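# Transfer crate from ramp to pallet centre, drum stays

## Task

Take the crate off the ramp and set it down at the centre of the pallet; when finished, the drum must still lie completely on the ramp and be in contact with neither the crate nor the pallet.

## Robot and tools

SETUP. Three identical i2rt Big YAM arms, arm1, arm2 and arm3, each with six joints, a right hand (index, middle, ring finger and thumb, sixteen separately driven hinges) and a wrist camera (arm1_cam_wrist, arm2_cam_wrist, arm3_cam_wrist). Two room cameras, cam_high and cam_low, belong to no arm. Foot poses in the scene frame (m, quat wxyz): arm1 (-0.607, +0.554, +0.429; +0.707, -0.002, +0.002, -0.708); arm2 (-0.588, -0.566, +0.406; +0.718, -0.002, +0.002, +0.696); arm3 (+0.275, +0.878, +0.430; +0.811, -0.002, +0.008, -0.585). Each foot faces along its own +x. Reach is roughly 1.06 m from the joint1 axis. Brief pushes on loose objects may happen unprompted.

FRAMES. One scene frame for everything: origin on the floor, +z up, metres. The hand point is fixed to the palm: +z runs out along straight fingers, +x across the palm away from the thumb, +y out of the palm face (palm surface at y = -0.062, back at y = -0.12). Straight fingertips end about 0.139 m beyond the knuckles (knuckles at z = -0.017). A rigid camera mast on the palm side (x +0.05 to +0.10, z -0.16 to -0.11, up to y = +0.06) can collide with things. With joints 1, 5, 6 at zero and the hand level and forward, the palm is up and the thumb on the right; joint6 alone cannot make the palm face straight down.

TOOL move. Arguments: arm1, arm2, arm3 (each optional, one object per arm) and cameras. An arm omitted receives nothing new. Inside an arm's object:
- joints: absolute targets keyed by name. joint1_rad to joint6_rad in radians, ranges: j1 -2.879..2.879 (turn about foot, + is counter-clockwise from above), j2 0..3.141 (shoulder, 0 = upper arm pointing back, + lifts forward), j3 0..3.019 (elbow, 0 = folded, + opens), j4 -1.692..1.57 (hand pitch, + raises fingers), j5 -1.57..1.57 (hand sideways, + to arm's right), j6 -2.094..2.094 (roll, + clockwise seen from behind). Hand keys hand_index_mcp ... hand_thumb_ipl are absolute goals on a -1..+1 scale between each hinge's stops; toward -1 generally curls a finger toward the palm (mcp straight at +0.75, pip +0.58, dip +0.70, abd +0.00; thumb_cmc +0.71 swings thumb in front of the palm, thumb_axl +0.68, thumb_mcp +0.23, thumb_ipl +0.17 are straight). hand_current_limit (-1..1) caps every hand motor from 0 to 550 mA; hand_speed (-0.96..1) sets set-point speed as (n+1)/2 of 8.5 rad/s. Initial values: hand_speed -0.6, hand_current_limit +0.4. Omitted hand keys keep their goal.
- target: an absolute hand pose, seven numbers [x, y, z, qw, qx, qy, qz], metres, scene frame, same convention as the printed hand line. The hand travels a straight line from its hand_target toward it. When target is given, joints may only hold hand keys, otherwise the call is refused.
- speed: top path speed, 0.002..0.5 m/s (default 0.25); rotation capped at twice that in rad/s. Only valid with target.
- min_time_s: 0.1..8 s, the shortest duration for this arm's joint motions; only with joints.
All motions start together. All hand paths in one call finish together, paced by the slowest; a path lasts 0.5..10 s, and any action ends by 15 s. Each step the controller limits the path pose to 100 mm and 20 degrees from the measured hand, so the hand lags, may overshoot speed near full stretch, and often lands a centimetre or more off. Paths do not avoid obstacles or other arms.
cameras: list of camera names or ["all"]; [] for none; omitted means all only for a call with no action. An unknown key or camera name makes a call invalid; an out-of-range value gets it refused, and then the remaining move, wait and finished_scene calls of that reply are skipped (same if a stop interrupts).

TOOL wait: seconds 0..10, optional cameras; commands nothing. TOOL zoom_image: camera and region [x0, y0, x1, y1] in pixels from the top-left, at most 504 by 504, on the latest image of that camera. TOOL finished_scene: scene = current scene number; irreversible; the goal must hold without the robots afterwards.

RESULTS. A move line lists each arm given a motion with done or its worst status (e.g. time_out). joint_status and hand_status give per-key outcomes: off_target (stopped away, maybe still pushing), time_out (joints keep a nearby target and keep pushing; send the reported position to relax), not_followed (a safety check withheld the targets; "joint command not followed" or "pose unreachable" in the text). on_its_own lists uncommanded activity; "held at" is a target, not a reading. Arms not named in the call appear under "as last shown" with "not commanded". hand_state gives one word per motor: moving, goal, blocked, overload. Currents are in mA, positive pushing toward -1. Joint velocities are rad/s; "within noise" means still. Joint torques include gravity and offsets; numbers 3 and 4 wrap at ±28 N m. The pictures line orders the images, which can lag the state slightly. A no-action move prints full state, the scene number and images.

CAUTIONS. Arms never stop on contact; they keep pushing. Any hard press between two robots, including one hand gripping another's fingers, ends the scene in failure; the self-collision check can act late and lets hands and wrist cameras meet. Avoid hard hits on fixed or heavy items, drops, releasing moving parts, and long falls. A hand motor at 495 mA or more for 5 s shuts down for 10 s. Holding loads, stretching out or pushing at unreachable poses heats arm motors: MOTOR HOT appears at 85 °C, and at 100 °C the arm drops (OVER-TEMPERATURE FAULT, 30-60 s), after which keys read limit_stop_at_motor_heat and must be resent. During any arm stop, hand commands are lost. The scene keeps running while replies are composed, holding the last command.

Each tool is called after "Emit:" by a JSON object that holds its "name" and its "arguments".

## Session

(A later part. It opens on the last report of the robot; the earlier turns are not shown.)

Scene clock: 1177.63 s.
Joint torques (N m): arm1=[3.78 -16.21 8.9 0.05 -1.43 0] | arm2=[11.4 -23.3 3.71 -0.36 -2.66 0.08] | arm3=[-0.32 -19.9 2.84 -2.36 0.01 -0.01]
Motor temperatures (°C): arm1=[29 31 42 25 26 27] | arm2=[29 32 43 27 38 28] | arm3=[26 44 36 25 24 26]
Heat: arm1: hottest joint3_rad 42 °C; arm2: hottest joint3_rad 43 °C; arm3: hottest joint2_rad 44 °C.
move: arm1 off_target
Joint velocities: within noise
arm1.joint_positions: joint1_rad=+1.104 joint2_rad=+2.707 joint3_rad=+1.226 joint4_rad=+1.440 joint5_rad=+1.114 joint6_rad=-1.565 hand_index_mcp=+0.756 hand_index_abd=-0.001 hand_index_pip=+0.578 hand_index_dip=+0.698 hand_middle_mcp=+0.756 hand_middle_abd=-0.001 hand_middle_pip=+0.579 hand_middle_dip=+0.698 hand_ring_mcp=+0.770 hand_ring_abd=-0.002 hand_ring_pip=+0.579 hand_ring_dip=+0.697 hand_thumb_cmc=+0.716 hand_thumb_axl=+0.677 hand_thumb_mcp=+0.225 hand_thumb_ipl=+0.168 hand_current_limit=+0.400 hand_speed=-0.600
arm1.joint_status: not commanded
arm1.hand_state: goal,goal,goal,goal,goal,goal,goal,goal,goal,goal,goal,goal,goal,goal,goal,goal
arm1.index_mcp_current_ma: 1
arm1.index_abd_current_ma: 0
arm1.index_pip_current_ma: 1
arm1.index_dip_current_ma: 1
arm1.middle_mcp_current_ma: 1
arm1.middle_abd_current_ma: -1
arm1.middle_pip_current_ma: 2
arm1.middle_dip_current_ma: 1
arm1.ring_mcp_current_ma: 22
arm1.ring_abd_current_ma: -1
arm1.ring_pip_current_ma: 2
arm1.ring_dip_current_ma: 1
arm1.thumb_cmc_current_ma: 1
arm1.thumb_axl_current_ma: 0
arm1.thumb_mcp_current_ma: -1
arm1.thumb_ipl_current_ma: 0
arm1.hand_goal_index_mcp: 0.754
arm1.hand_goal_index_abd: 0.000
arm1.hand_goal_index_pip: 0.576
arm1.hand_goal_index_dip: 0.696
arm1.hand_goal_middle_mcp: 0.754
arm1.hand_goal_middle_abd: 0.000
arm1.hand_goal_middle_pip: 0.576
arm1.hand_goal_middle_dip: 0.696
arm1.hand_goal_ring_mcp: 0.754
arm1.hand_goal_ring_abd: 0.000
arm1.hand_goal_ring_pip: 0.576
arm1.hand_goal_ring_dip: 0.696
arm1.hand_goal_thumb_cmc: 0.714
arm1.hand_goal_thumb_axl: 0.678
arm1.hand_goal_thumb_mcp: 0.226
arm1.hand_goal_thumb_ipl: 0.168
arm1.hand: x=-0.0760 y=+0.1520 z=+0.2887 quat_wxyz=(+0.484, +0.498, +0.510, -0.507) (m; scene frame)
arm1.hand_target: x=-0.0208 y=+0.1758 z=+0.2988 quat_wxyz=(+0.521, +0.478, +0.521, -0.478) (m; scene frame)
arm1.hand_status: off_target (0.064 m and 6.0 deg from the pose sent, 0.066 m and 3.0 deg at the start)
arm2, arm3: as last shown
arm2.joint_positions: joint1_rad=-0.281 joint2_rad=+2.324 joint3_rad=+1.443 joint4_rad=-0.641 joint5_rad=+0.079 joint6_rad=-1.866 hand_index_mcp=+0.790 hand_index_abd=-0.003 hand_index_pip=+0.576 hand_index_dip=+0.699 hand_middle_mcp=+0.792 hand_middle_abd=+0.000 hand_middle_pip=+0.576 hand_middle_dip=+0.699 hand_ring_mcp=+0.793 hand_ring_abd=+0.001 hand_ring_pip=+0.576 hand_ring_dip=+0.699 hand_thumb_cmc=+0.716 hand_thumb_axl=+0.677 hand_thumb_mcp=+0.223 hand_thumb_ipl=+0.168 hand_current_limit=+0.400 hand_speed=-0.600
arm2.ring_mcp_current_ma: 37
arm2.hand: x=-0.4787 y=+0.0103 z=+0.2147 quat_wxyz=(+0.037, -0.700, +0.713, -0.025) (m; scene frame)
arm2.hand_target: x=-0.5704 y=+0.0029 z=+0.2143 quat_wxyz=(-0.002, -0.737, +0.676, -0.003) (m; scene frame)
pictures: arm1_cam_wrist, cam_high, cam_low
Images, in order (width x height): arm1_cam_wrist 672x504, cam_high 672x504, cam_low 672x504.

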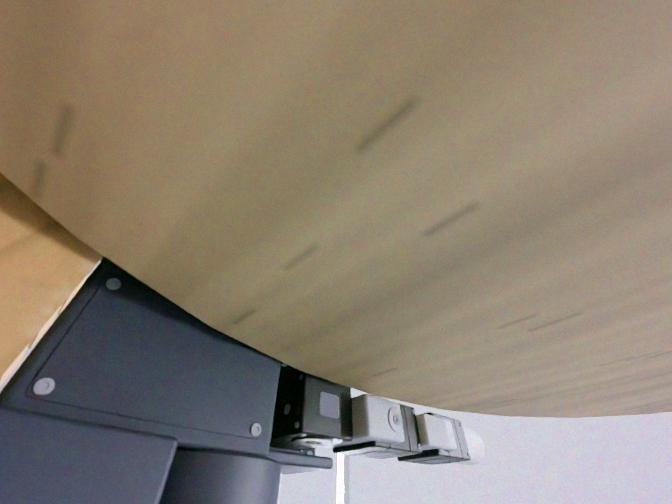

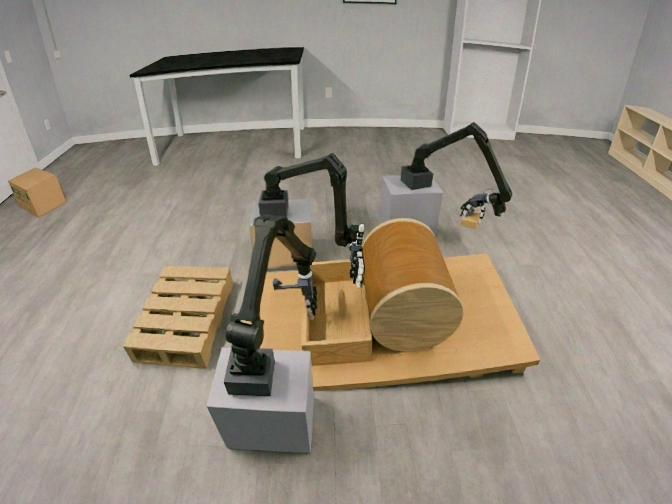

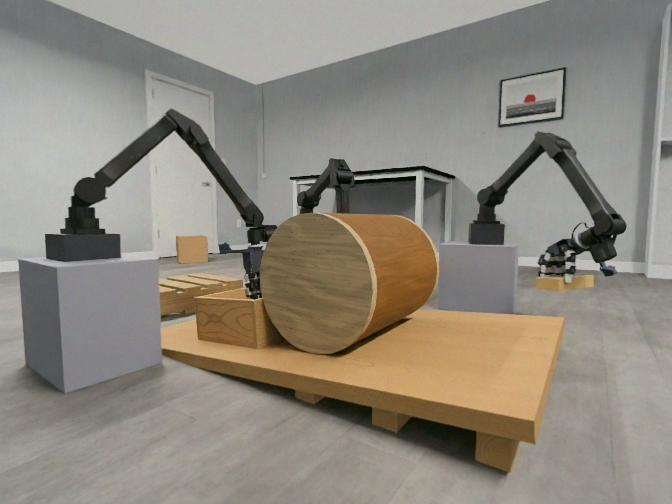

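Emit:
{"name": "move", "arguments": {"arm2": {"joints": {"joint1_rad": 0.05}, "min_time_s": 4}, "cameras": ["arm1_cam_wrist", "arm2_cam_wrist", "cam_high", "cam_low"]}}

Emit:
{"name": "zoom_image", "arguments": {"camera": "cam_high", "region": [280, 200, 480, 370]}}

Scene clock: 1214.33 s.
Joint torques (N m): arm1=[4.13 -16.21 9.06 0.17 -1.42 0.07] | arm2=[16.79 -17.67 4.72 -0.13 -5.31 -0.29] | arm3=[-0.32 -19.9 2.84 -2.55 0.01 -0.02]
Motor temperatures (°C): arm1=[30 33 44 25 29 27] | arm2=[30 33 39 27 67 28] | arm3=[26 45 36 25 24 26]
Heat: arm1: hottest joint3_rad 44 °C; arm2: hottest joint5_rad 67 °C; arm3: hottest joint2_rad 45 °C.
move: arm2 time_out
Joint velocities: within noise
arm1, arm3: as last shown
arm1.joint_positions: joint1_rad=+1.104 joint2_rad=+2.707 joint3_rad=+1.226 joint4_rad=+1.440 joint5_rad=+1.114 joint6_rad=-1.565 hand_index_mcp=+0.756 hand_index_abd=-0.001 hand_index_pip=+0.578 hand_index_dip=+0.698 hand_middle_mcp=+0.755 hand_middle_abd=-0.001 hand_middle_pip=+0.579 hand_middle_dip=+0.698 hand_ring_mcp=+0.770 hand_ring_abd=-0.002 hand_ring_pip=+0.579 hand_ring_dip=+0.697 hand_thumb_cmc=+0.716 hand_thumb_axl=+0.677 hand_thumb_mcp=+0.225 hand_thumb_ipl=+0.168 hand_current_limit=+0.400 hand_speed=-0.600
arm2.joint_positions: joint1_rad=-0.145 joint2_rad=+2.252 joint3_rad=+1.440 joint4_rad=-0.641 joint5_rad=+0.254 joint6_rad=-1.823 hand_index_mcp=+0.894 hand_index_abd=-0.017 hand_index_pip=+0.654 hand_index_dip=+0.720 hand_middle_mcp=+0.881 hand_middle_abd=-0.018 hand_middle_pip=+0.655 hand_middle_dip=+0.717 hand_ring_mcp=+0.873 hand_ring_abd=-0.020 hand_ring_pip=+0.636 hand_ring_dip=+0.713 hand_thumb_cmc=+0.714 hand_thumb_axl=+0.677 hand_thumb_mcp=+0.223 hand_thumb_ipl=+0.168 hand_current_limit=+0.400 hand_speed=-0.600
arm2.joint_status: joint1_rad time_out (moved +0.136 of +0.331)
arm2.hand_state: blocked,goal,blocked,blocked,blocked,goal,blocked,blocked,blocked,blocked,blocked,goal,goal,goal,goal,goal
arm2.index_mcp_current_ma: 369
arm2.index_abd_current_ma: -6
arm2.index_pip_current_ma: 115
arm2.index_dip_current_ma: 14
arm2.middle_mcp_current_ma: 308
arm2.middle_abd_current_ma: -6
arm2.middle_pip_current_ma: 116
arm2.middle_dip_current_ma: 11
arm2.ring_mcp_current_ma: 276
arm2.ring_abd_current_ma: -8
arm2.ring_pip_current_ma: 72
arm2.ring_dip_current_ma: 7
arm2.thumb_cmc_current_ma: 0
arm2.thumb_axl_current_ma: 0
arm2.thumb_mcp_current_ma: 0
arm2.thumb_ipl_current_ma: 0
arm2.hand_goal_index_mcp: 0.754
arm2.hand_goal_index_abd: 0.000
arm2.hand_goal_index_pip: 0.576
arm2.hand_goal_index_dip: 0.696
arm2.hand_goal_middle_mcp: 0.754
arm2.hand_goal_middle_abd: 0.000
arm2.hand_goal_middle_pip: 0.576
arm2.hand_goal_middle_dip: 0.696
arm2.hand_goal_ring_mcp: 0.754
arm2.hand_goal_ring_abd: 0.000
arm2.hand_goal_ring_pip: 0.576
arm2.hand_goal_ring_dip: 0.696
arm2.hand_goal_thumb_cmc: 0.714
arm2.hand_goal_thumb_axl: 0.678
arm2.hand_goal_thumb_mcp: 0.226
arm2.hand_goal_thumb_ipl: 0.168
arm2.on_its_own: joint1_rad reads -0.145 and still pushes toward +0.050 since a time_out; joint5_rad reads +0.254 and still pushes toward +0.101 since a time_out (its first target +0.004 is given up)
arm2.hand: x=-0.5213 y=+0.0391 z=+0.2456 quat_wxyz=(+0.115, -0.721, +0.679, -0.076) (m; scene frame)
arm2.hand_target: x=-0.6679 y=-0.0048 z=+0.2069 quat_wxyz=(+0.028, -0.800, +0.598, -0.041) (m; scene frame)
arm2.hand_status: not commanded
pictures: arm1_cam_wrist, arm2_cam_wrist, cam_high, cam_low
Images, in order (width x height): arm1_cam_wrist 672x504, arm2_cam_wrist 672x504, cam_high 672x504, cam_low 672x504.

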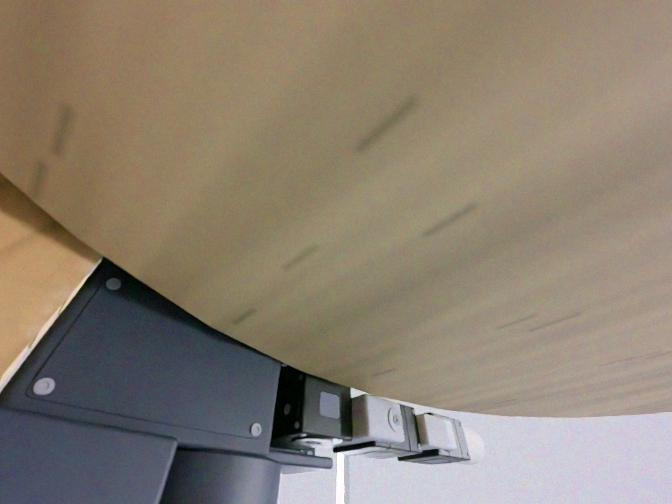

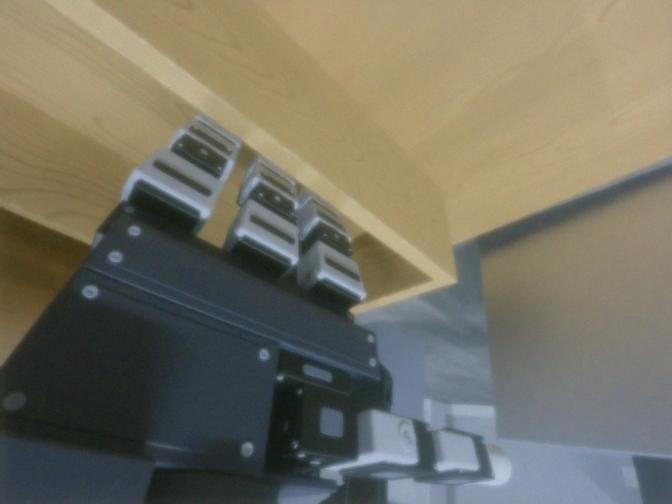

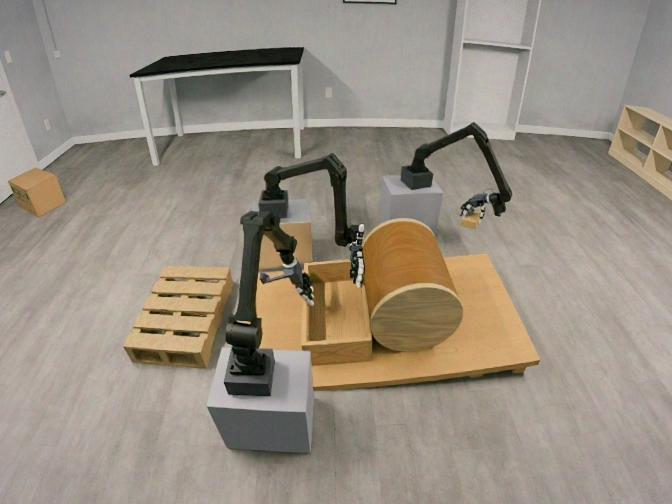

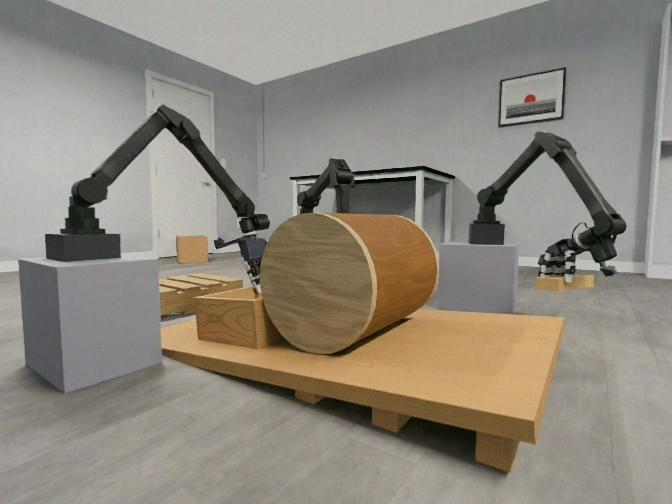

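Scaled by 2.520.

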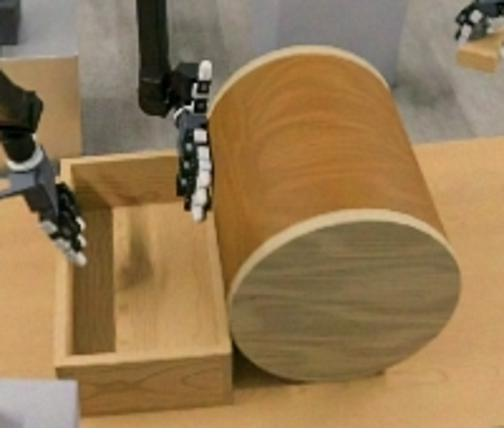

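Emit:
{"name": "move", "arguments": {"arm2": {"target": [-0.44, 0.03, 0.26, 0, 0.737, -0.676, 0], "speed": 0.15}}}

Emit:
{"name": "move", "arguments": {"arm2": {"target": [-0.46, -0.05, 0.45, 0, 0.737, -0.676, 0], "speed": 0.3}, "arm1": {"target": [-0.14, 0.166, 0.295, 0.521, 0.478, 0.521, -0.478], "speed": 0.06}, "cameras": ["arm1_cam_wrist", "cam_high", "cam_low"]}}

Scene clock: 1292.57 s.
Joint torques (N m): arm1=[3.84 -16.09 9.07 0.05 -1.41 0.01] | arm2=[1.26 -22.89 6 -0.8 0.74 -0.08] | arm3=[-0.56 -19.78 2.78 -2.43 0.04 -0.04]
Motor temperatures (°C): arm1=[30 34 45 25 31 27] | arm2=[30 28 36 27 47 28] | arm3=[26 46 35 25 24 26]
Heat: arm1: hottest joint3_rad 45 °C; arm2: hottest joint5_rad 47 °C; arm3: hottest joint2_rad 46 °C.
move: arm2 limit_stop_at_motor_heat
OVER-TEMPERATURE FAULT: MOTORS OFF. Before this call, the motor of arm2's joint5_rad reached 100 °C; the stop lasted 59 seconds. Robot arm2 was limp: it may have fallen or been pushed. Robot arm2 ran none of this call's commands: an arm, its gripper or tool too, takes no command until a result says that it accepts commands again. Robot arm2's motors are on again: robot arm2 holds where the fault left it. Robot arm2 accepts commands again.
Joint velocities: arm1=[within noise] | arm2=[0.005 -0.103 -0.208 -0.002 -0.183 0.007] | arm3=[within noise]
arm1: as last shown
arm1.joint_positions: joint1_rad=+1.104 joint2_rad=+2.707 joint3_rad=+1.227 joint4_rad=+1.439 joint5_rad=+1.114 joint6_rad=-1.567 hand_index_mcp=+0.755 hand_index_abd=-0.002 hand_index_pip=+0.578 hand_index_dip=+0.698 hand_middle_mcp=+0.755 hand_middle_abd=-0.002 hand_middle_pip=+0.579 hand_middle_dip=+0.698 hand_ring_mcp=+0.769 hand_ring_abd=-0.003 hand_ring_pip=+0.578 hand_ring_dip=+0.697 hand_thumb_cmc=+0.715 hand_thumb_axl=+0.677 hand_thumb_mcp=+0.225 hand_thumb_ipl=+0.168 hand_current_limit=+0.400 hand_speed=-0.600
arm1.index_abd_current_ma: -1
arm1.middle_mcp_current_ma: 0
arm1.middle_pip_current_ma: 1
arm1.ring_mcp_current_ma: 21
arm1.ring_pip_current_ma: 1
arm1.hand: x=-0.0760 y=+0.1519 z=+0.2884 quat_wxyz=(+0.483, +0.498, +0.511, -0.508) (m; scene frame)
arm1.hand_target: x=-0.0209 y=+0.1758 z=+0.2986 quat_wxyz=(+0.521, +0.478, +0.521, -0.478) (m; scene frame)
arm2.joint_positions: joint1_rad=-0.107 joint2_rad=+2.908 joint3_rad=+2.000 joint4_rad=-1.703 joint5_rad=+1.567 joint6_rad=-0.489 hand_index_mcp=+0.742 hand_index_abd=+0.001 hand_index_pip=+0.573 hand_index_dip=+0.697 hand_middle_mcp=+0.744 hand_middle_abd=+0.000 hand_middle_pip=+0.575 hand_middle_dip=+0.698 hand_ring_mcp=+0.744 hand_ring_abd=-0.001 hand_ring_pip=+0.574 hand_ring_dip=+0.698 hand_thumb_cmc=+0.759 hand_thumb_axl=+0.690 hand_thumb_mcp=+0.225 hand_thumb_ipl=+0.167 hand_current_limit=+0.400 hand_speed=-0.600
arm2.joint_status: not commanded
arm2.hand_state: goal,goal,goal,goal,goal,goal,goal,goal,goal,goal,goal,goal,blocked,goal,goal,goal
arm2.index_mcp_current_ma: -4
arm2.index_abd_current_ma: 0
arm2.index_pip_current_ma: 0
arm2.index_dip_current_ma: 0
arm2.middle_mcp_current_ma: -3
arm2.middle_abd_current_ma: 0
arm2.middle_pip_current_ma: 0
arm2.middle_dip_current_ma: 0
arm2.ring_mcp_current_ma: -3
arm2.ring_abd_current_ma: 0
arm2.ring_pip_current_ma: 0
arm2.ring_dip_current_ma: 0
arm2.thumb_cmc_current_ma: 57
arm2.thumb_axl_current_ma: 7
arm2.thumb_mcp_current_ma: 0
arm2.thumb_ipl_current_ma: 0
arm2.hand_goal_index_mcp: 0.754
arm2.hand_goal_index_abd: 0.000
arm2.hand_goal_index_pip: 0.576
arm2.hand_goal_index_dip: 0.696
arm2.hand_goal_middle_mcp: 0.754
arm2.hand_goal_middle_abd: 0.000
arm2.hand_goal_middle_pip: 0.576
arm2.hand_goal_middle_dip: 0.696
arm2.hand_goal_ring_mcp: 0.754
arm2.hand_goal_ring_abd: 0.000
arm2.hand_goal_ring_pip: 0.576
arm2.hand_goal_ring_dip: 0.696
arm2.hand_goal_thumb_cmc: 0.714
arm2.hand_goal_thumb_axl: 0.678
arm2.hand_goal_thumb_mcp: 0.226
arm2.hand_goal_thumb_ipl: 0.168
arm2.on_its_own: joint1_rad is held at -0.107, not at your +0.050, since a limit_stop_at_motor_heat; joint2_rad is held at +2.927, not at its first target +2.322, since a limit_stop_at_motor_heat; joint3_rad is held at +2.000, not at its first target +1.412, since a limit_stop_at_motor_heat; joint4_rad is held at -1.702, not at its first target -0.660, since a limit_stop_at_motor_heat; joint5_rad is held at +1.566, not at its first target +0.004, since a limit_stop_at_motor_heat; joint6_rad is held at -0.489, not at its first target -1.840, since a limit_stop_at_motor_heat
arm2.hand: x=-0.3323 y=+0.0062 z=+0.1327 quat_wxyz=(+0.473, -0.454, +0.543, -0.525) (m; scene frame)
arm2.hand_target: x=-0.3334 y=-0.0017 z=+0.1216 quat_wxyz=(+0.468, -0.459, +0.539, -0.529) (m; scene frame)
arm2.hand_status: limit_stop_at_motor_heat (0.168 m and 90.9 deg from the pose sent, 0.083 m and 16.0 deg at the start; pose on its path clipped on 1 of 1 steps; a joint's target at an end of its range on 1 of 1 steps)
arm3.joint_positions: joint1_rad=+0.663 joint2_rad=+2.452 joint3_rad=+1.521 joint4_rad=-1.674 joint5_rad=-0.111 joint6_rad=+0.054 hand_index_mcp=+0.243 hand_index_abd=-0.026 hand_index_pip=+0.318 hand_index_dip=+0.412 hand_middle_mcp=+0.143 hand_middle_abd=-0.006 hand_middle_pip=+0.316 hand_middle_dip=+0.418 hand_ring_mcp=+0.050 hand_ring_abd=+0.001 hand_ring_pip=+0.306 hand_ring_dip=+0.413 hand_thumb_cmc=-0.542 hand_thumb_axl=+0.695 hand_thumb_mcp=-0.057 hand_thumb_ipl=+0.044 hand_current_limit=+0.400 hand_speed=-0.600
arm3.joint_status: not commanded
arm3.hand_state: blocked,blocked,blocked,goal,blocked,goal,blocked,goal,blocked,goal,blocked,goal,blocked,goal,blocked,blocked
arm3.index_mcp_current_ma: 385
arm3.index_abd_current_ma: -27
arm3.index_pip_current_ma: 61
arm3.index_dip_current_ma: 11
arm3.middle_mcp_current_ma: 254
arm3.middle_abd_current_ma: -3
arm3.middle_pip_current_ma: 54
arm3.middle_dip_current_ma: 20
arm3.ring_mcp_current_ma: 101
arm3.ring_abd_current_ma: 0
arm3.ring_pip_current_ma: 33
arm3.ring_dip_current_ma: 12
arm3.thumb_cmc_current_ma: 39
arm3.thumb_axl_current_ma: 24
arm3.thumb_mcp_current_ma: 385
arm3.thumb_ipl_current_ma: 119
arm3.hand_goal_index_mcp: 0.120
arm3.hand_goal_index_abd: 0.000
arm3.hand_goal_index_pip: 0.280
arm3.hand_goal_index_dip: 0.400
arm3.hand_goal_middle_mcp: 0.050
arm3.hand_goal_middle_abd: 0.000
arm3.hand_goal_middle_pip: 0.280
arm3.hand_goal_middle_dip: 0.400
arm3.hand_goal_ring_mcp: 0.000
arm3.hand_goal_ring_abd: 0.000
arm3.hand_goal_ring_pip: 0.280
arm3.hand_goal_ring_dip: 0.400
arm3.hand_goal_thumb_cmc: -0.570
arm3.hand_goal_thumb_axl: 0.678
arm3.hand_goal_thumb_mcp: -0.300
arm3.hand_goal_thumb_ipl: 0.000
arm3.hand: x=+0.6119 y=+0.6433 z=+0.2366 quat_wxyz=(-0.458, +0.785, +0.361, -0.208) (m; scene frame)
arm3.hand_target: x=+0.6155 y=+0.6403 z=+0.2493 quat_wxyz=(-0.451, +0.788, +0.364, -0.207) (m; scene frame)
arm3.hand_status: not commanded
pictures: none

not run: a stop came earlier in this reply.

Emit:
{"name": "move", "arguments": {"arm1": {"target": [-0.14, 0.166, 0.295, 0.521, 0.478, 0.521, -0.478], "speed": 0.06}, "cameras": ["arm1_cam_wrist", "arm2_cam_wrist", "cam_high", "cam_low"]}}

Emit:
{"name": "zoom_image", "arguments": {"camera": "cam_high", "region": [220, 150, 480, 370]}}

Scene clock: 1301.27 s.
Joint torques (N m): arm1=[0.15 -17.38 0.13 2.03 0.05 0.11] | arm2=[0.97 -23.41 5.08 -0.75 0.57 -0.09] | arm3=[-0.73 -19.72 2.92 -2.45 0 -0.03]
Motor temperatures (°C): arm1=[30 34 44 25 31 27] | arm2=[29 29 37 27 47 28] | arm3=[26 46 35 25 24 26]
Heat: arm1: hottest joint3_rad 44 °C; arm2: hottest joint5_rad 47 °C; arm3: hottest joint2_rad 46 °C.
move: arm1 off_target
Joint velocities: within noise
arm1.joint_positions: joint1_rad=+1.045 joint2_rad=+2.703 joint3_rad=+1.027 joint4_rad=+1.558 joint5_rad=+0.961 joint6_rad=-1.510 hand_index_mcp=+0.756 hand_index_abd=-0.010 hand_index_pip=+0.578 hand_index_dip=+0.699 hand_middle_mcp=+0.755 hand_middle_abd=-0.009 hand_middle_pip=+0.579 hand_middle_dip=+0.699 hand_ring_mcp=+0.756 hand_ring_abd=-0.002 hand_ring_pip=+0.579 hand_ring_dip=+0.699 hand_thumb_cmc=+0.715 hand_thumb_axl=+0.677 hand_thumb_mcp=+0.225 hand_thumb_ipl=+0.168 hand_current_limit=+0.400 hand_speed=-0.600
arm1.joint_status: not commanded
arm1.hand_state: goal,goal,goal,goal,goal,goal,goal,goal,goal,goal,goal,goal,goal,goal,goal,goal
arm1.index_mcp_current_ma: 1
arm1.index_abd_current_ma: -9
arm1.index_pip_current_ma: 1
arm1.index_dip_current_ma: 2
arm1.middle_mcp_current_ma: 1
arm1.middle_abd_current_ma: -7
arm1.middle_pip_current_ma: 2
arm1.middle_dip_current_ma: 2
arm1.ring_mcp_current_ma: 1
arm1.ring_abd_current_ma: -1
arm1.ring_pip_current_ma: 2
arm1.ring_dip_current_ma: 2
arm1.thumb_cmc_current_ma: 1
arm1.thumb_axl_current_ma: 0
arm1.thumb_mcp_current_ma: -1
arm1.thumb_ipl_current_ma: 0
arm1.hand_goal_index_mcp: 0.754
arm1.hand_goal_index_abd: 0.000
arm1.hand_goal_index_pip: 0.576
arm1.hand_goal_index_dip: 0.696
arm1.hand_goal_middle_mcp: 0.754
arm1.hand_goal_middle_abd: 0.000
arm1.hand_goal_middle_pip: 0.576
arm1.hand_goal_middle_dip: 0.696
arm1.hand_goal_ring_mcp: 0.754
arm1.hand_goal_ring_abd: 0.000
arm1.hand_goal_ring_pip: 0.576
arm1.hand_goal_ring_dip: 0.696
arm1.hand_goal_thumb_cmc: 0.714
arm1.hand_goal_thumb_axl: 0.678
arm1.hand_goal_thumb_mcp: 0.226
arm1.hand_goal_thumb_ipl: 0.168
arm1.hand: x=-0.1398 y=+0.1719 z=+0.2760 quat_wxyz=(+0.492, +0.485, +0.547, -0.473) (m; scene frame)
arm1.hand_target: x=-0.1396 y=+0.1658 z=+0.2947 quat_wxyz=(+0.505, +0.492, +0.531, -0.470) (m; scene frame)
arm1.hand_status: off_target (0.020 m and 4.6 deg from the pose sent, 0.066 m and 6.1 deg at the start; a joint's target at an end of its range on 40 of 79 steps)
arm2, arm3: as last shown
arm2.joint_positions: joint1_rad=-0.107 joint2_rad=+2.907 joint3_rad=+1.998 joint4_rad=-1.703 joint5_rad=+1.568 joint6_rad=-0.489 hand_index_mcp=+0.742 hand_index_abd=+0.001 hand_index_pip=+0.573 hand_index_dip=+0.697 hand_middle_mcp=+0.744 hand_middle_abd=+0.000 hand_middle_pip=+0.575 hand_middle_dip=+0.698 hand_ring_mcp=+0.744 hand_ring_abd=-0.001 hand_ring_pip=+0.574 hand_ring_dip=+0.698 hand_thumb_cmc=+0.707 hand_thumb_axl=+0.680 hand_thumb_mcp=+0.225 hand_thumb_ipl=+0.167 hand_current_limit=+0.400 hand_speed=-0.600
arm2.hand_state: goal,goal,goal,goal,goal,goal,goal,goal,goal,goal,goal,goal,goal,goal,goal,goal
arm2.thumb_cmc_current_ma: -2
arm2.thumb_axl_current_ma: 0
arm2.on_its_own: joint1_rad is held at -0.107, not at your +0.050, since a limit_stop_at_motor_heat; joint2_rad is held at +2.927, not at its first target +2.322, since a limit_stop_at_motor_heat; joint3_rad is held at +2.000, not at its first target +1.412, since a limit_stop_at_motor_heat; joint4_rad is held at -1.702, not at its first target -0.660, since a limit_stop_at_motor_heat; joint5_rad is held at +1.566, not at its first target +0.004, since a limit_stop_at_motor_heat; joint6_rad is held at -0.489, not at its first target -1.840, since a limit_stop_at_motor_heat
arm2.hand: x=-0.3324 y=+0.0056 z=+0.1327 quat_wxyz=(+0.472, -0.455, +0.543, -0.525) (m; scene frame)
arm2.hand_target: x=-0.3334 y=-0.0019 z=+0.1214 quat_wxyz=(+0.467, -0.459, +0.539, -0.529) (m; scene frame)
pictures: arm1_cam_wrist, arm2_cam_wrist, cam_high, cam_low
Images, in order (width x height): arm1_cam_wrist 672x504, arm2_cam_wrist 672x504, cam_high 672x504, cam_low 672x504.

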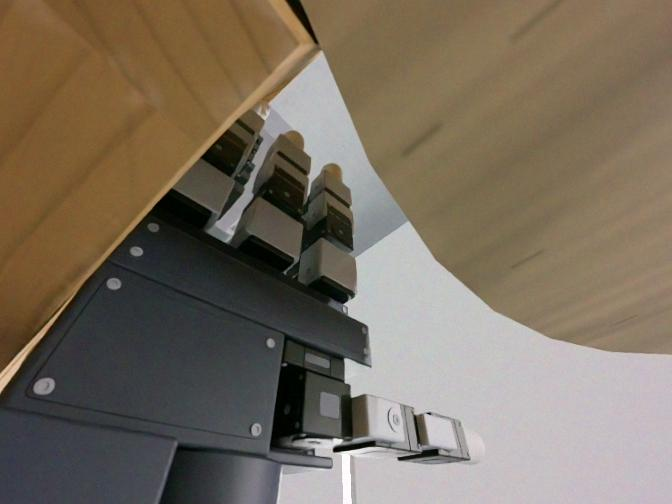

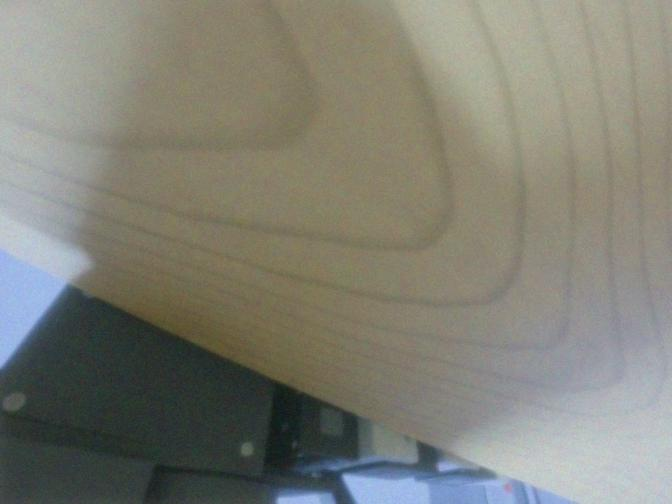

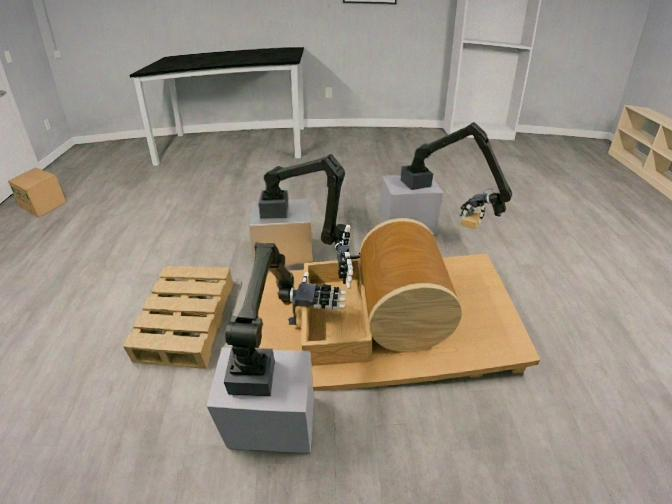

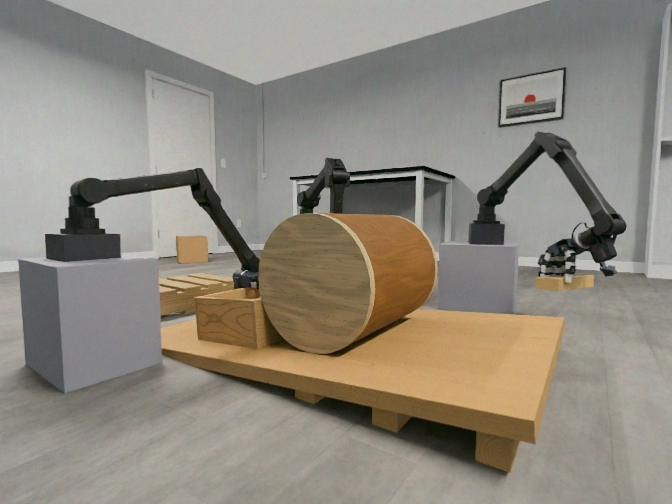

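Scaled by 1.938.

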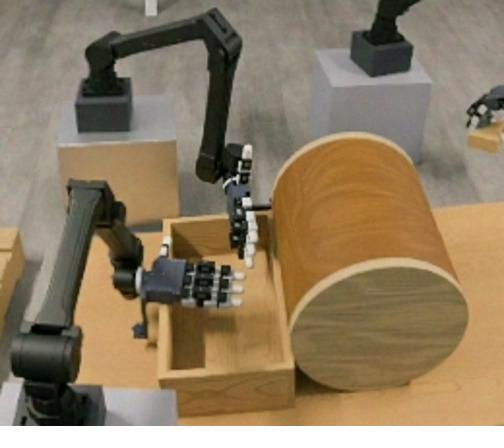

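Emit:
{"name": "move", "arguments": {"arm2": {"joints": {"joint1_rad": -0.15, "joint2_rad": 2.1, "joint3_rad": 1.55}, "min_time_s": 3}}}

Emit:
{"name": "move", "arguments": {"arm2": {"joints": {"joint1_rad": -0.1, "joint2_rad": 1.3, "joint3_rad": 1.3, "joint4_rad": 0.0, "joint5_rad": -1.3, "joint6_rad": 1.5, "hand_thumb_mcp": 1.0, "hand_thumb_ipl": 1.0}, "min_time_s": 3}, "cameras": ["arm2_cam_wrist", "cam_high", "cam_low"]}}

Scene clock: 1313.13 s.
Joint torques (N m): arm1=[-0.38 -16.38 0.21 2.04 0.04 0.13] | arm2=[-0.26 -22.65 7.49 -0.4 0.91 -0.07] | arm3=[-0.38 -19.84 2.84 -2.45 0.02 -0.04]
Motor temperatures (°C): arm1=[30 33 42 25 30 27] | arm2=[29 30 37 27 46 28] | arm3=[26 46 35 25 24 26]
Heat: arm1: hottest joint3_rad 42 °C; arm2: hottest joint5_rad 46 °C; arm3: hottest joint2_rad 46 °C.
move: arm2 done
Joint velocities: within noise
arm1, arm3: as last shown
arm2.joint_positions: joint1_rad=-0.135 joint2_rad=+2.105 joint3_rad=+1.554 joint4_rad=-1.703 joint5_rad=+1.568 joint6_rad=-0.489 hand_index_mcp=+0.742 hand_index_abd=+0.001 hand_index_pip=+0.573 hand_index_dip=+0.697 hand_middle_mcp=+0.744 hand_middle_abd=+0.000 hand_middle_pip=+0.575 hand_middle_dip=+0.698 hand_ring_mcp=+0.744 hand_ring_abd=-0.001 hand_ring_pip=+0.574 hand_ring_dip=+0.698 hand_thumb_cmc=+0.706 hand_thumb_axl=+0.680 hand_thumb_mcp=+0.225 hand_thumb_ipl=+0.167 hand_current_limit=+0.400 hand_speed=-0.600
arm2.joint_status: all done
arm2.hand_state: goal,goal,goal,goal,goal,goal,goal,goal,goal,goal,goal,goal,goal,goal,goal,goal
arm2.index_mcp_current_ma: -4
arm2.index_abd_current_ma: 0
arm2.index_pip_current_ma: 0
arm2.index_dip_current_ma: 0
arm2.middle_mcp_current_ma: -3
arm2.middle_abd_current_ma: 0
arm2.middle_pip_current_ma: 0
arm2.middle_dip_current_ma: 0
arm2.ring_mcp_current_ma: -3
arm2.ring_abd_current_ma: 0
arm2.ring_pip_current_ma: 0
arm2.ring_dip_current_ma: 0
arm2.thumb_cmc_current_ma: -2
arm2.thumb_axl_current_ma: 0
arm2.thumb_mcp_current_ma: 0
arm2.thumb_ipl_current_ma: 0
arm2.hand_goal_index_mcp: 0.754
arm2.hand_goal_index_abd: 0.000
arm2.hand_goal_index_pip: 0.576
arm2.hand_goal_index_dip: 0.696
arm2.hand_goal_middle_mcp: 0.754
arm2.hand_goal_middle_abd: 0.000
arm2.hand_goal_middle_pip: 0.576
arm2.hand_goal_middle_dip: 0.696
arm2.hand_goal_ring_mcp: 0.754
arm2.hand_goal_ring_abd: 0.000
arm2.hand_goal_ring_pip: 0.576
arm2.hand_goal_ring_dip: 0.696
arm2.hand_goal_thumb_cmc: 0.714
arm2.hand_goal_thumb_axl: 0.678
arm2.hand_goal_thumb_mcp: 0.226
arm2.hand_goal_thumb_ipl: 0.168
arm2.on_its_own: joint4_rad is held at -1.702, not at its first target -0.660, since a limit_stop_at_motor_heat; joint5_rad is held at +1.566, not at its first target +0.004, since a limit_stop_at_motor_heat; joint6_rad is held at -0.489, not at its first target -1.840, since a limit_stop_at_motor_heat
arm2.hand: x=-0.3156 y=+0.0031 z=+0.4975 quat_wxyz=(+0.552, -0.343, +0.620, -0.440) (m; scene frame)
arm2.hand_target: x=-0.3076 y=-0.0020 z=+0.4992 quat_wxyz=(+0.549, -0.337, +0.623, -0.444) (m; scene frame)
arm2.hand_status: not commanded
pictures: none

Scene clock: 1318.93 s.
Joint torques (N m): arm1=[-0.73 -17.38 -0.01 1.99 0.01 0.13] | arm2=[1.2 -19.78 8.42 -0.92 0.99 -0.25] | arm3=[-0.67 -19.37 2.82 -2.4 0.01 -0.04]
Motor temperatures (°C): arm1=[30 33 41 25 29 28] | arm2=[29 30 38 27 46 28] | arm3=[26 46 35 25 24 26]
Heat: arm1: hottest joint3_rad 41 °C; arm2: hottest joint5_rad 46 °C; arm3: hottest joint2_rad 46 °C.
move: arm2 time_out
Joint velocities: within noise
arm1, arm3: as last shown
arm2.joint_positions: joint1_rad=-0.135 joint2_rad=+2.045 joint3_rad=+1.528 joint4_rad=-1.574 joint5_rad=+1.361 joint6_rad=-0.371 hand_index_mcp=+0.742 hand_index_abd=-0.001 hand_index_pip=+0.573 hand_index_dip=+0.697 hand_middle_mcp=+0.744 hand_middle_abd=-0.001 hand_middle_pip=+0.575 hand_middle_dip=+0.698 hand_ring_mcp=+0.744 hand_ring_abd=-0.002 hand_ring_pip=+0.574 hand_ring_dip=+0.698 hand_thumb_cmc=+0.706 hand_thumb_axl=+0.684 hand_thumb_mcp=+0.919 hand_thumb_ipl=+0.855 hand_current_limit=+0.400 hand_speed=-0.600
arm2.joint_status: joint2_rad time_out (moved -0.061 of -0.805); joint3_rad time_out (moved -0.026 of -0.254); joint4_rad time_out (moved +0.130 of +1.703); joint5_rad time_out (moved -0.207 of -2.868); joint6_rad time_out (moved +0.118 of +1.989); hand_thumb_mcp off_target (ended at +0.919, target +1.000); hand_thumb_ipl off_target (ended at +0.855, target +1.000); the others done
arm2.hand_state: goal,goal,goal,goal,goal,goal,goal,goal,goal,goal,goal,goal,goal,goal,blocked,blocked
arm2.index_mcp_current_ma: -4
arm2.index_abd_current_ma: 0
arm2.index_pip_current_ma: 0
arm2.index_dip_current_ma: 0
arm2.middle_mcp_current_ma: -3
arm2.middle_abd_current_ma: 0
arm2.middle_pip_current_ma: 0
arm2.middle_dip_current_ma: 0
arm2.ring_mcp_current_ma: -3
arm2.ring_abd_current_ma: 0
arm2.ring_pip_current_ma: 0
arm2.ring_dip_current_ma: 0
arm2.thumb_cmc_current_ma: -2
arm2.thumb_axl_current_ma: 2
arm2.thumb_mcp_current_ma: -197
arm2.thumb_ipl_current_ma: -385
arm2.hand_goal_index_mcp: 0.754
arm2.hand_goal_index_abd: 0.000
arm2.hand_goal_index_pip: 0.576
arm2.hand_goal_index_dip: 0.696
arm2.hand_goal_middle_mcp: 0.754
arm2.hand_goal_middle_abd: 0.000
arm2.hand_goal_middle_pip: 0.576
arm2.hand_goal_middle_dip: 0.696
arm2.hand_goal_ring_mcp: 0.754
arm2.hand_goal_ring_abd: 0.000
arm2.hand_goal_ring_pip: 0.576
arm2.hand_goal_ring_dip: 0.696
arm2.hand_goal_thumb_cmc: 0.714
arm2.hand_goal_thumb_axl: 0.678
arm2.hand_goal_thumb_mcp: 1.000
arm2.hand_goal_thumb_ipl: 1.000
arm2.on_its_own: joint2_rad is held at +2.067, not at your +1.300, since a time_out; joint3_rad is held at +1.532, not at your +1.300, since a time_out; joint4_rad is held at -1.586, not at your +0.000, since a time_out; joint5_rad is held at +1.360, not at your -1.300, since a time_out; joint6_rad is held at -0.393, not at your +1.500, since a time_out
arm2.hand: x=-0.3216 y=+0.0023 z=+0.5035 quat_wxyz=(+0.532, -0.239, +0.730, -0.356) (m; scene frame)
arm2.hand_target: x=-0.3225 y=-0.0004 z=+0.4901 quat_wxyz=(+0.522, -0.256, +0.723, -0.372) (m; scene frame)
arm2.hand_status: not commanded
pictures: arm2_cam_wrist, cam_high, cam_low
joint command not followed: on one or more control steps a check withheld the commanded joint targets of the arm2 arm, and it was not sent them on those steps.
cause: the commanded joint targets, or the way to them, would bring two parts of the arm too close to each other (its hand and another part of the arm, 14 mm apart when it was first held).
Images, in order (width x height): arm2_cam_wrist 672x504, cam_high 672x504, cam_low 672x504.

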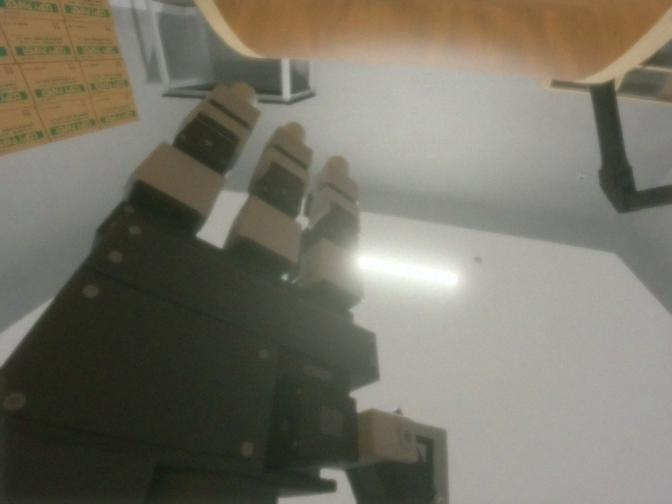

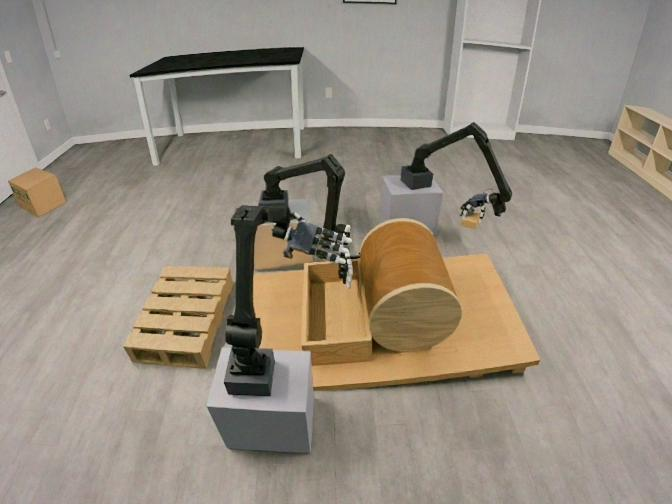

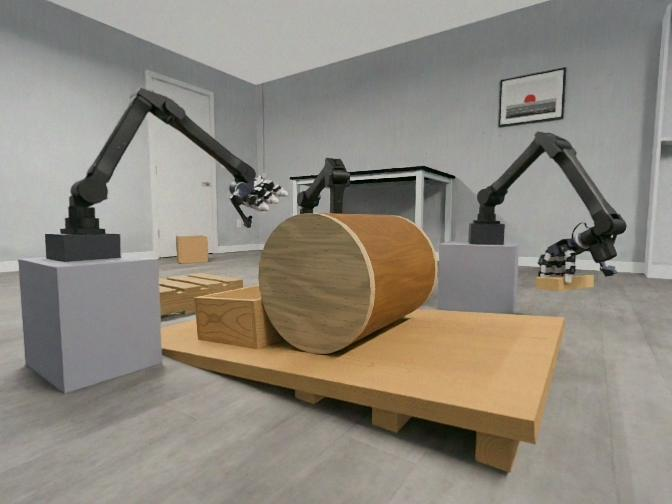

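Emit:
{"name": "move", "arguments": {"arm2": {"joints": {"joint2_rad": 1.4, "joint3_rad": 1.5, "joint4_rad": -1.2, "joint5_rad": 1.3, "joint6_rad": -0.37, "hand_thumb_mcp": 0.85, "hand_thumb_ipl": 0.8}, "min_time_s": 2}}}

Emit:
{"name": "move", "arguments": {"arm2": {"joints": {"joint4_rad": -0.6, "joint5_rad": 0.0, "joint6_rad": 0.5}, "min_time_s": 2}}}

Emit:
{"name": "move", "arguments": {"arm2": {"joints": {"joint1_rad": -0.3, "joint2_rad": 1.3, "joint3_rad": 1.3, "joint4_rad": 0.0, "joint5_rad": -0.9, "joint6_rad": 1.5}, "min_time_s": 2}, "cameras": ["arm2_cam_wrist", "cam_high", "cam_low"]}}

Scene clock: 1333.80 s.
Joint torques (N m): arm1=[-0.03 -16.79 0.27 2.06 0.05 0.17] | arm2=[1.14 -19.78 8.39 -0.87 0.99 -0.21] | arm3=[-0.85 -20.07 2.86 -2.45 0.01 -0.02]
Motor temperatures (°C): arm1=[30 33 39 25 29 28] | arm2=[29 30 39 27 45 28] | arm3=[26 46 35 25 24 26]
Heat: arm1: hottest joint3_rad 39 °C; arm2: hottest joint5_rad 45 °C; arm3: hottest joint2_rad 46 °C.
move: arm2 time_out
Joint velocities: within noise
arm1, arm3: as last shown
arm2.joint_positions: joint1_rad=-0.135 joint2_rad=+2.045 joint3_rad=+1.528 joint4_rad=-1.574 joint5_rad=+1.361 joint6_rad=-0.377 hand_index_mcp=+0.742 hand_index_abd=-0.001 hand_index_pip=+0.573 hand_index_dip=+0.697 hand_middle_mcp=+0.744 hand_middle_abd=-0.001 hand_middle_pip=+0.575 hand_middle_dip=+0.698 hand_ring_mcp=+0.744 hand_ring_abd=-0.002 hand_ring_pip=+0.574 hand_ring_dip=+0.698 hand_thumb_cmc=+0.706 hand_thumb_axl=+0.686 hand_thumb_mcp=+0.857 hand_thumb_ipl=+0.804 hand_current_limit=+0.400 hand_speed=-0.600
arm2.joint_status: joint2_rad time_out (moved +0.000 of -0.645); joint4_rad time_out (moved +0.000 of +0.374); joint5_rad time_out (moved +0.000 of -0.061); the others done
arm2.hand_state: goal,goal,goal,goal,goal,goal,goal,goal,goal,goal,goal,goal,goal,goal,goal,goal
arm2.index_mcp_current_ma: -4
arm2.index_abd_current_ma: 0
arm2.index_pip_current_ma: 0
arm2.index_dip_current_ma: 0
arm2.middle_mcp_current_ma: -3
arm2.middle_abd_current_ma: 0
arm2.middle_pip_current_ma: 0
arm2.middle_dip_current_ma: 0
arm2.ring_mcp_current_ma: -3
arm2.ring_abd_current_ma: 0
arm2.ring_pip_current_ma: 0
arm2.ring_dip_current_ma: 0
arm2.thumb_cmc_current_ma: -2
arm2.thumb_axl_current_ma: 3
arm2.thumb_mcp_current_ma: 2
arm2.thumb_ipl_current_ma: 1
arm2.hand_goal_index_mcp: 0.754
arm2.hand_goal_index_abd: 0.000
arm2.hand_goal_index_pip: 0.576
arm2.hand_goal_index_dip: 0.696
arm2.hand_goal_middle_mcp: 0.754
arm2.hand_goal_middle_abd: 0.000
arm2.hand_goal_middle_pip: 0.576
arm2.hand_goal_middle_dip: 0.696
arm2.hand_goal_ring_mcp: 0.754
arm2.hand_goal_ring_abd: 0.000
arm2.hand_goal_ring_pip: 0.576
arm2.hand_goal_ring_dip: 0.696
arm2.hand_goal_thumb_cmc: 0.714
arm2.hand_goal_thumb_axl: 0.678
arm2.hand_goal_thumb_mcp: 0.850
arm2.hand_goal_thumb_ipl: 0.800
arm2.on_its_own: joint2_rad is held at +2.065, not at your +1.400, since a time_out; joint4_rad is held at -1.585, not at your -1.200, since a time_out; joint5_rad is held at +1.360, not at your +1.300, since a time_out
arm2.hand: x=-0.3218 y=+0.0020 z=+0.5031 quat_wxyz=(+0.531, -0.241, +0.729, -0.358) (m; scene frame)
arm2.hand_target: x=-0.3225 y=-0.0002 z=+0.4912 quat_wxyz=(+0.523, -0.255, +0.724, -0.371) (m; scene frame)
arm2.hand_status: not commanded
pictures: none
joint command not followed: on one or more control steps a check withheld the commanded joint targets of the arm2 arm, and it was not sent them on those steps.
cause: the commanded joint targets, or the way to them, would bring two parts of the arm too close to each other (its hand and another part of the arm, under 1 mm apart when it was first held).

not run: a stop came earlier in this reply.

not run: a stop came earlier in this reply.

Emit:
{"name": "move", "arguments": {"arm2": {"joints": {"joint6_rad": -0.8}, "min_time_s": 1}}}

Emit:
{"name": "move", "arguments": {"arm2": {"joints": {"joint5_rad": 0.9, "joint6_rad": -0.8}, "min_time_s": 1}, "cameras": ["cam_high", "cam_low"]}}

Emit:
{"name": "zoom_image", "arguments": {"camera": "cam_low", "region": [50, 60, 350, 260]}}

Scene clock: 1348.90 s.
Joint torques (N m): arm1=[-0.62 -17.2 0.16 2.03 0.03 0.08] | arm2=[1.14 -20.01 8.35 -0.81 0.95 0.04] | arm3=[-0.44 -20.07 2.84 -2.4 0.03 -0.04]
Motor temperatures (°C): arm1=[29 33 38 25 28 28] | arm2=[29 30 40 27 44 28] | arm3=[26 47 35 25 24 26]
Heat: arm1: hottest joint3_rad 38 °C; arm2: hottest joint5_rad 44 °C; arm3: hottest joint2_rad 47 °C.
move: arm2 time_out
Joint velocities: within noise
arm1, arm3: as last shown
arm2.joint_positions: joint1_rad=-0.135 joint2_rad=+2.045 joint3_rad=+1.528 joint4_rad=-1.574 joint5_rad=+1.361 joint6_rad=-0.444 hand_index_mcp=+0.742 hand_index_abd=-0.001 hand_index_pip=+0.573 hand_index_dip=+0.697 hand_middle_mcp=+0.744 hand_middle_abd=-0.001 hand_middle_pip=+0.575 hand_middle_dip=+0.698 hand_ring_mcp=+0.744 hand_ring_abd=-0.002 hand_ring_pip=+0.574 hand_ring_dip=+0.698 hand_thumb_cmc=+0.706 hand_thumb_axl=+0.686 hand_thumb_mcp=+0.856 hand_thumb_ipl=+0.803 hand_current_limit=+0.400 hand_speed=-0.600
arm2.joint_status: joint6_rad time_out (moved -0.067 of -0.423)
arm2.hand_state: goal,goal,goal,goal,goal,goal,goal,goal,goal,goal,goal,goal,goal,goal,goal,goal
arm2.index_mcp_current_ma: -4
arm2.index_abd_current_ma: 0
arm2.index_pip_current_ma: 0
arm2.index_dip_current_ma: 0
arm2.middle_mcp_current_ma: -3
arm2.middle_abd_current_ma: 0
arm2.middle_pip_current_ma: 0
arm2.middle_dip_current_ma: 0
arm2.ring_mcp_current_ma: -3
arm2.ring_abd_current_ma: 0
arm2.ring_pip_current_ma: 0
arm2.ring_dip_current_ma: 0
arm2.thumb_cmc_current_ma: -2
arm2.thumb_axl_current_ma: 3
arm2.thumb_mcp_current_ma: 2
arm2.thumb_ipl_current_ma: 1
arm2.hand_goal_index_mcp: 0.754
arm2.hand_goal_index_abd: 0.000
arm2.hand_goal_index_pip: 0.576
arm2.hand_goal_index_dip: 0.696
arm2.hand_goal_middle_mcp: 0.754
arm2.hand_goal_middle_abd: 0.000
arm2.hand_goal_middle_pip: 0.576
arm2.hand_goal_middle_dip: 0.696
arm2.hand_goal_ring_mcp: 0.754
arm2.hand_goal_ring_abd: 0.000
arm2.hand_goal_ring_pip: 0.576
arm2.hand_goal_ring_dip: 0.696
arm2.hand_goal_thumb_cmc: 0.714
arm2.hand_goal_thumb_axl: 0.678
arm2.hand_goal_thumb_mcp: 0.850
arm2.hand_goal_thumb_ipl: 0.800
arm2.on_its_own: joint2_rad is held at +2.065, not at your +1.400, since a time_out; joint4_rad is held at -1.585, not at your -1.200, since a time_out; joint5_rad is held at +1.360, not at your +1.300, since a time_out; joint6_rad is held at -0.430, not at your -0.800, since a time_out
arm2.hand: x=-0.3236 y=-0.0014 z=+0.4986 quat_wxyz=(+0.519, -0.266, +0.721, -0.375) (m; scene frame)
arm2.hand_target: x=-0.3235 y=-0.0022 z=+0.4888 quat_wxyz=(+0.515, -0.269, +0.719, -0.381) (m; scene frame)
arm2.hand_status: not commanded
pictures: none
joint command not followed: on one or more control steps a check withheld the commanded joint targets of the arm2 arm, and it was not sent them on those steps.
cause: the commanded joint targets, or the way to them, would bring two parts of the arm too close to each other (its hand and another part of the arm, 7 mm apart when it was first held).

not run: a stop came earlier in this reply.

Scaled by 1.680.
This view is cut from an older image: the scene may have changed since it was taken.

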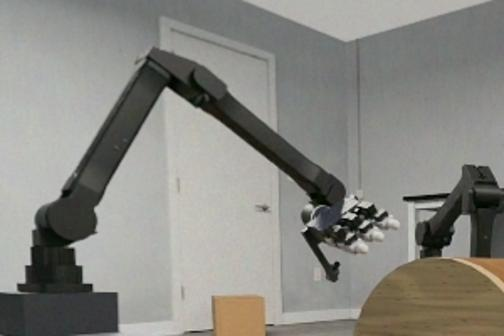

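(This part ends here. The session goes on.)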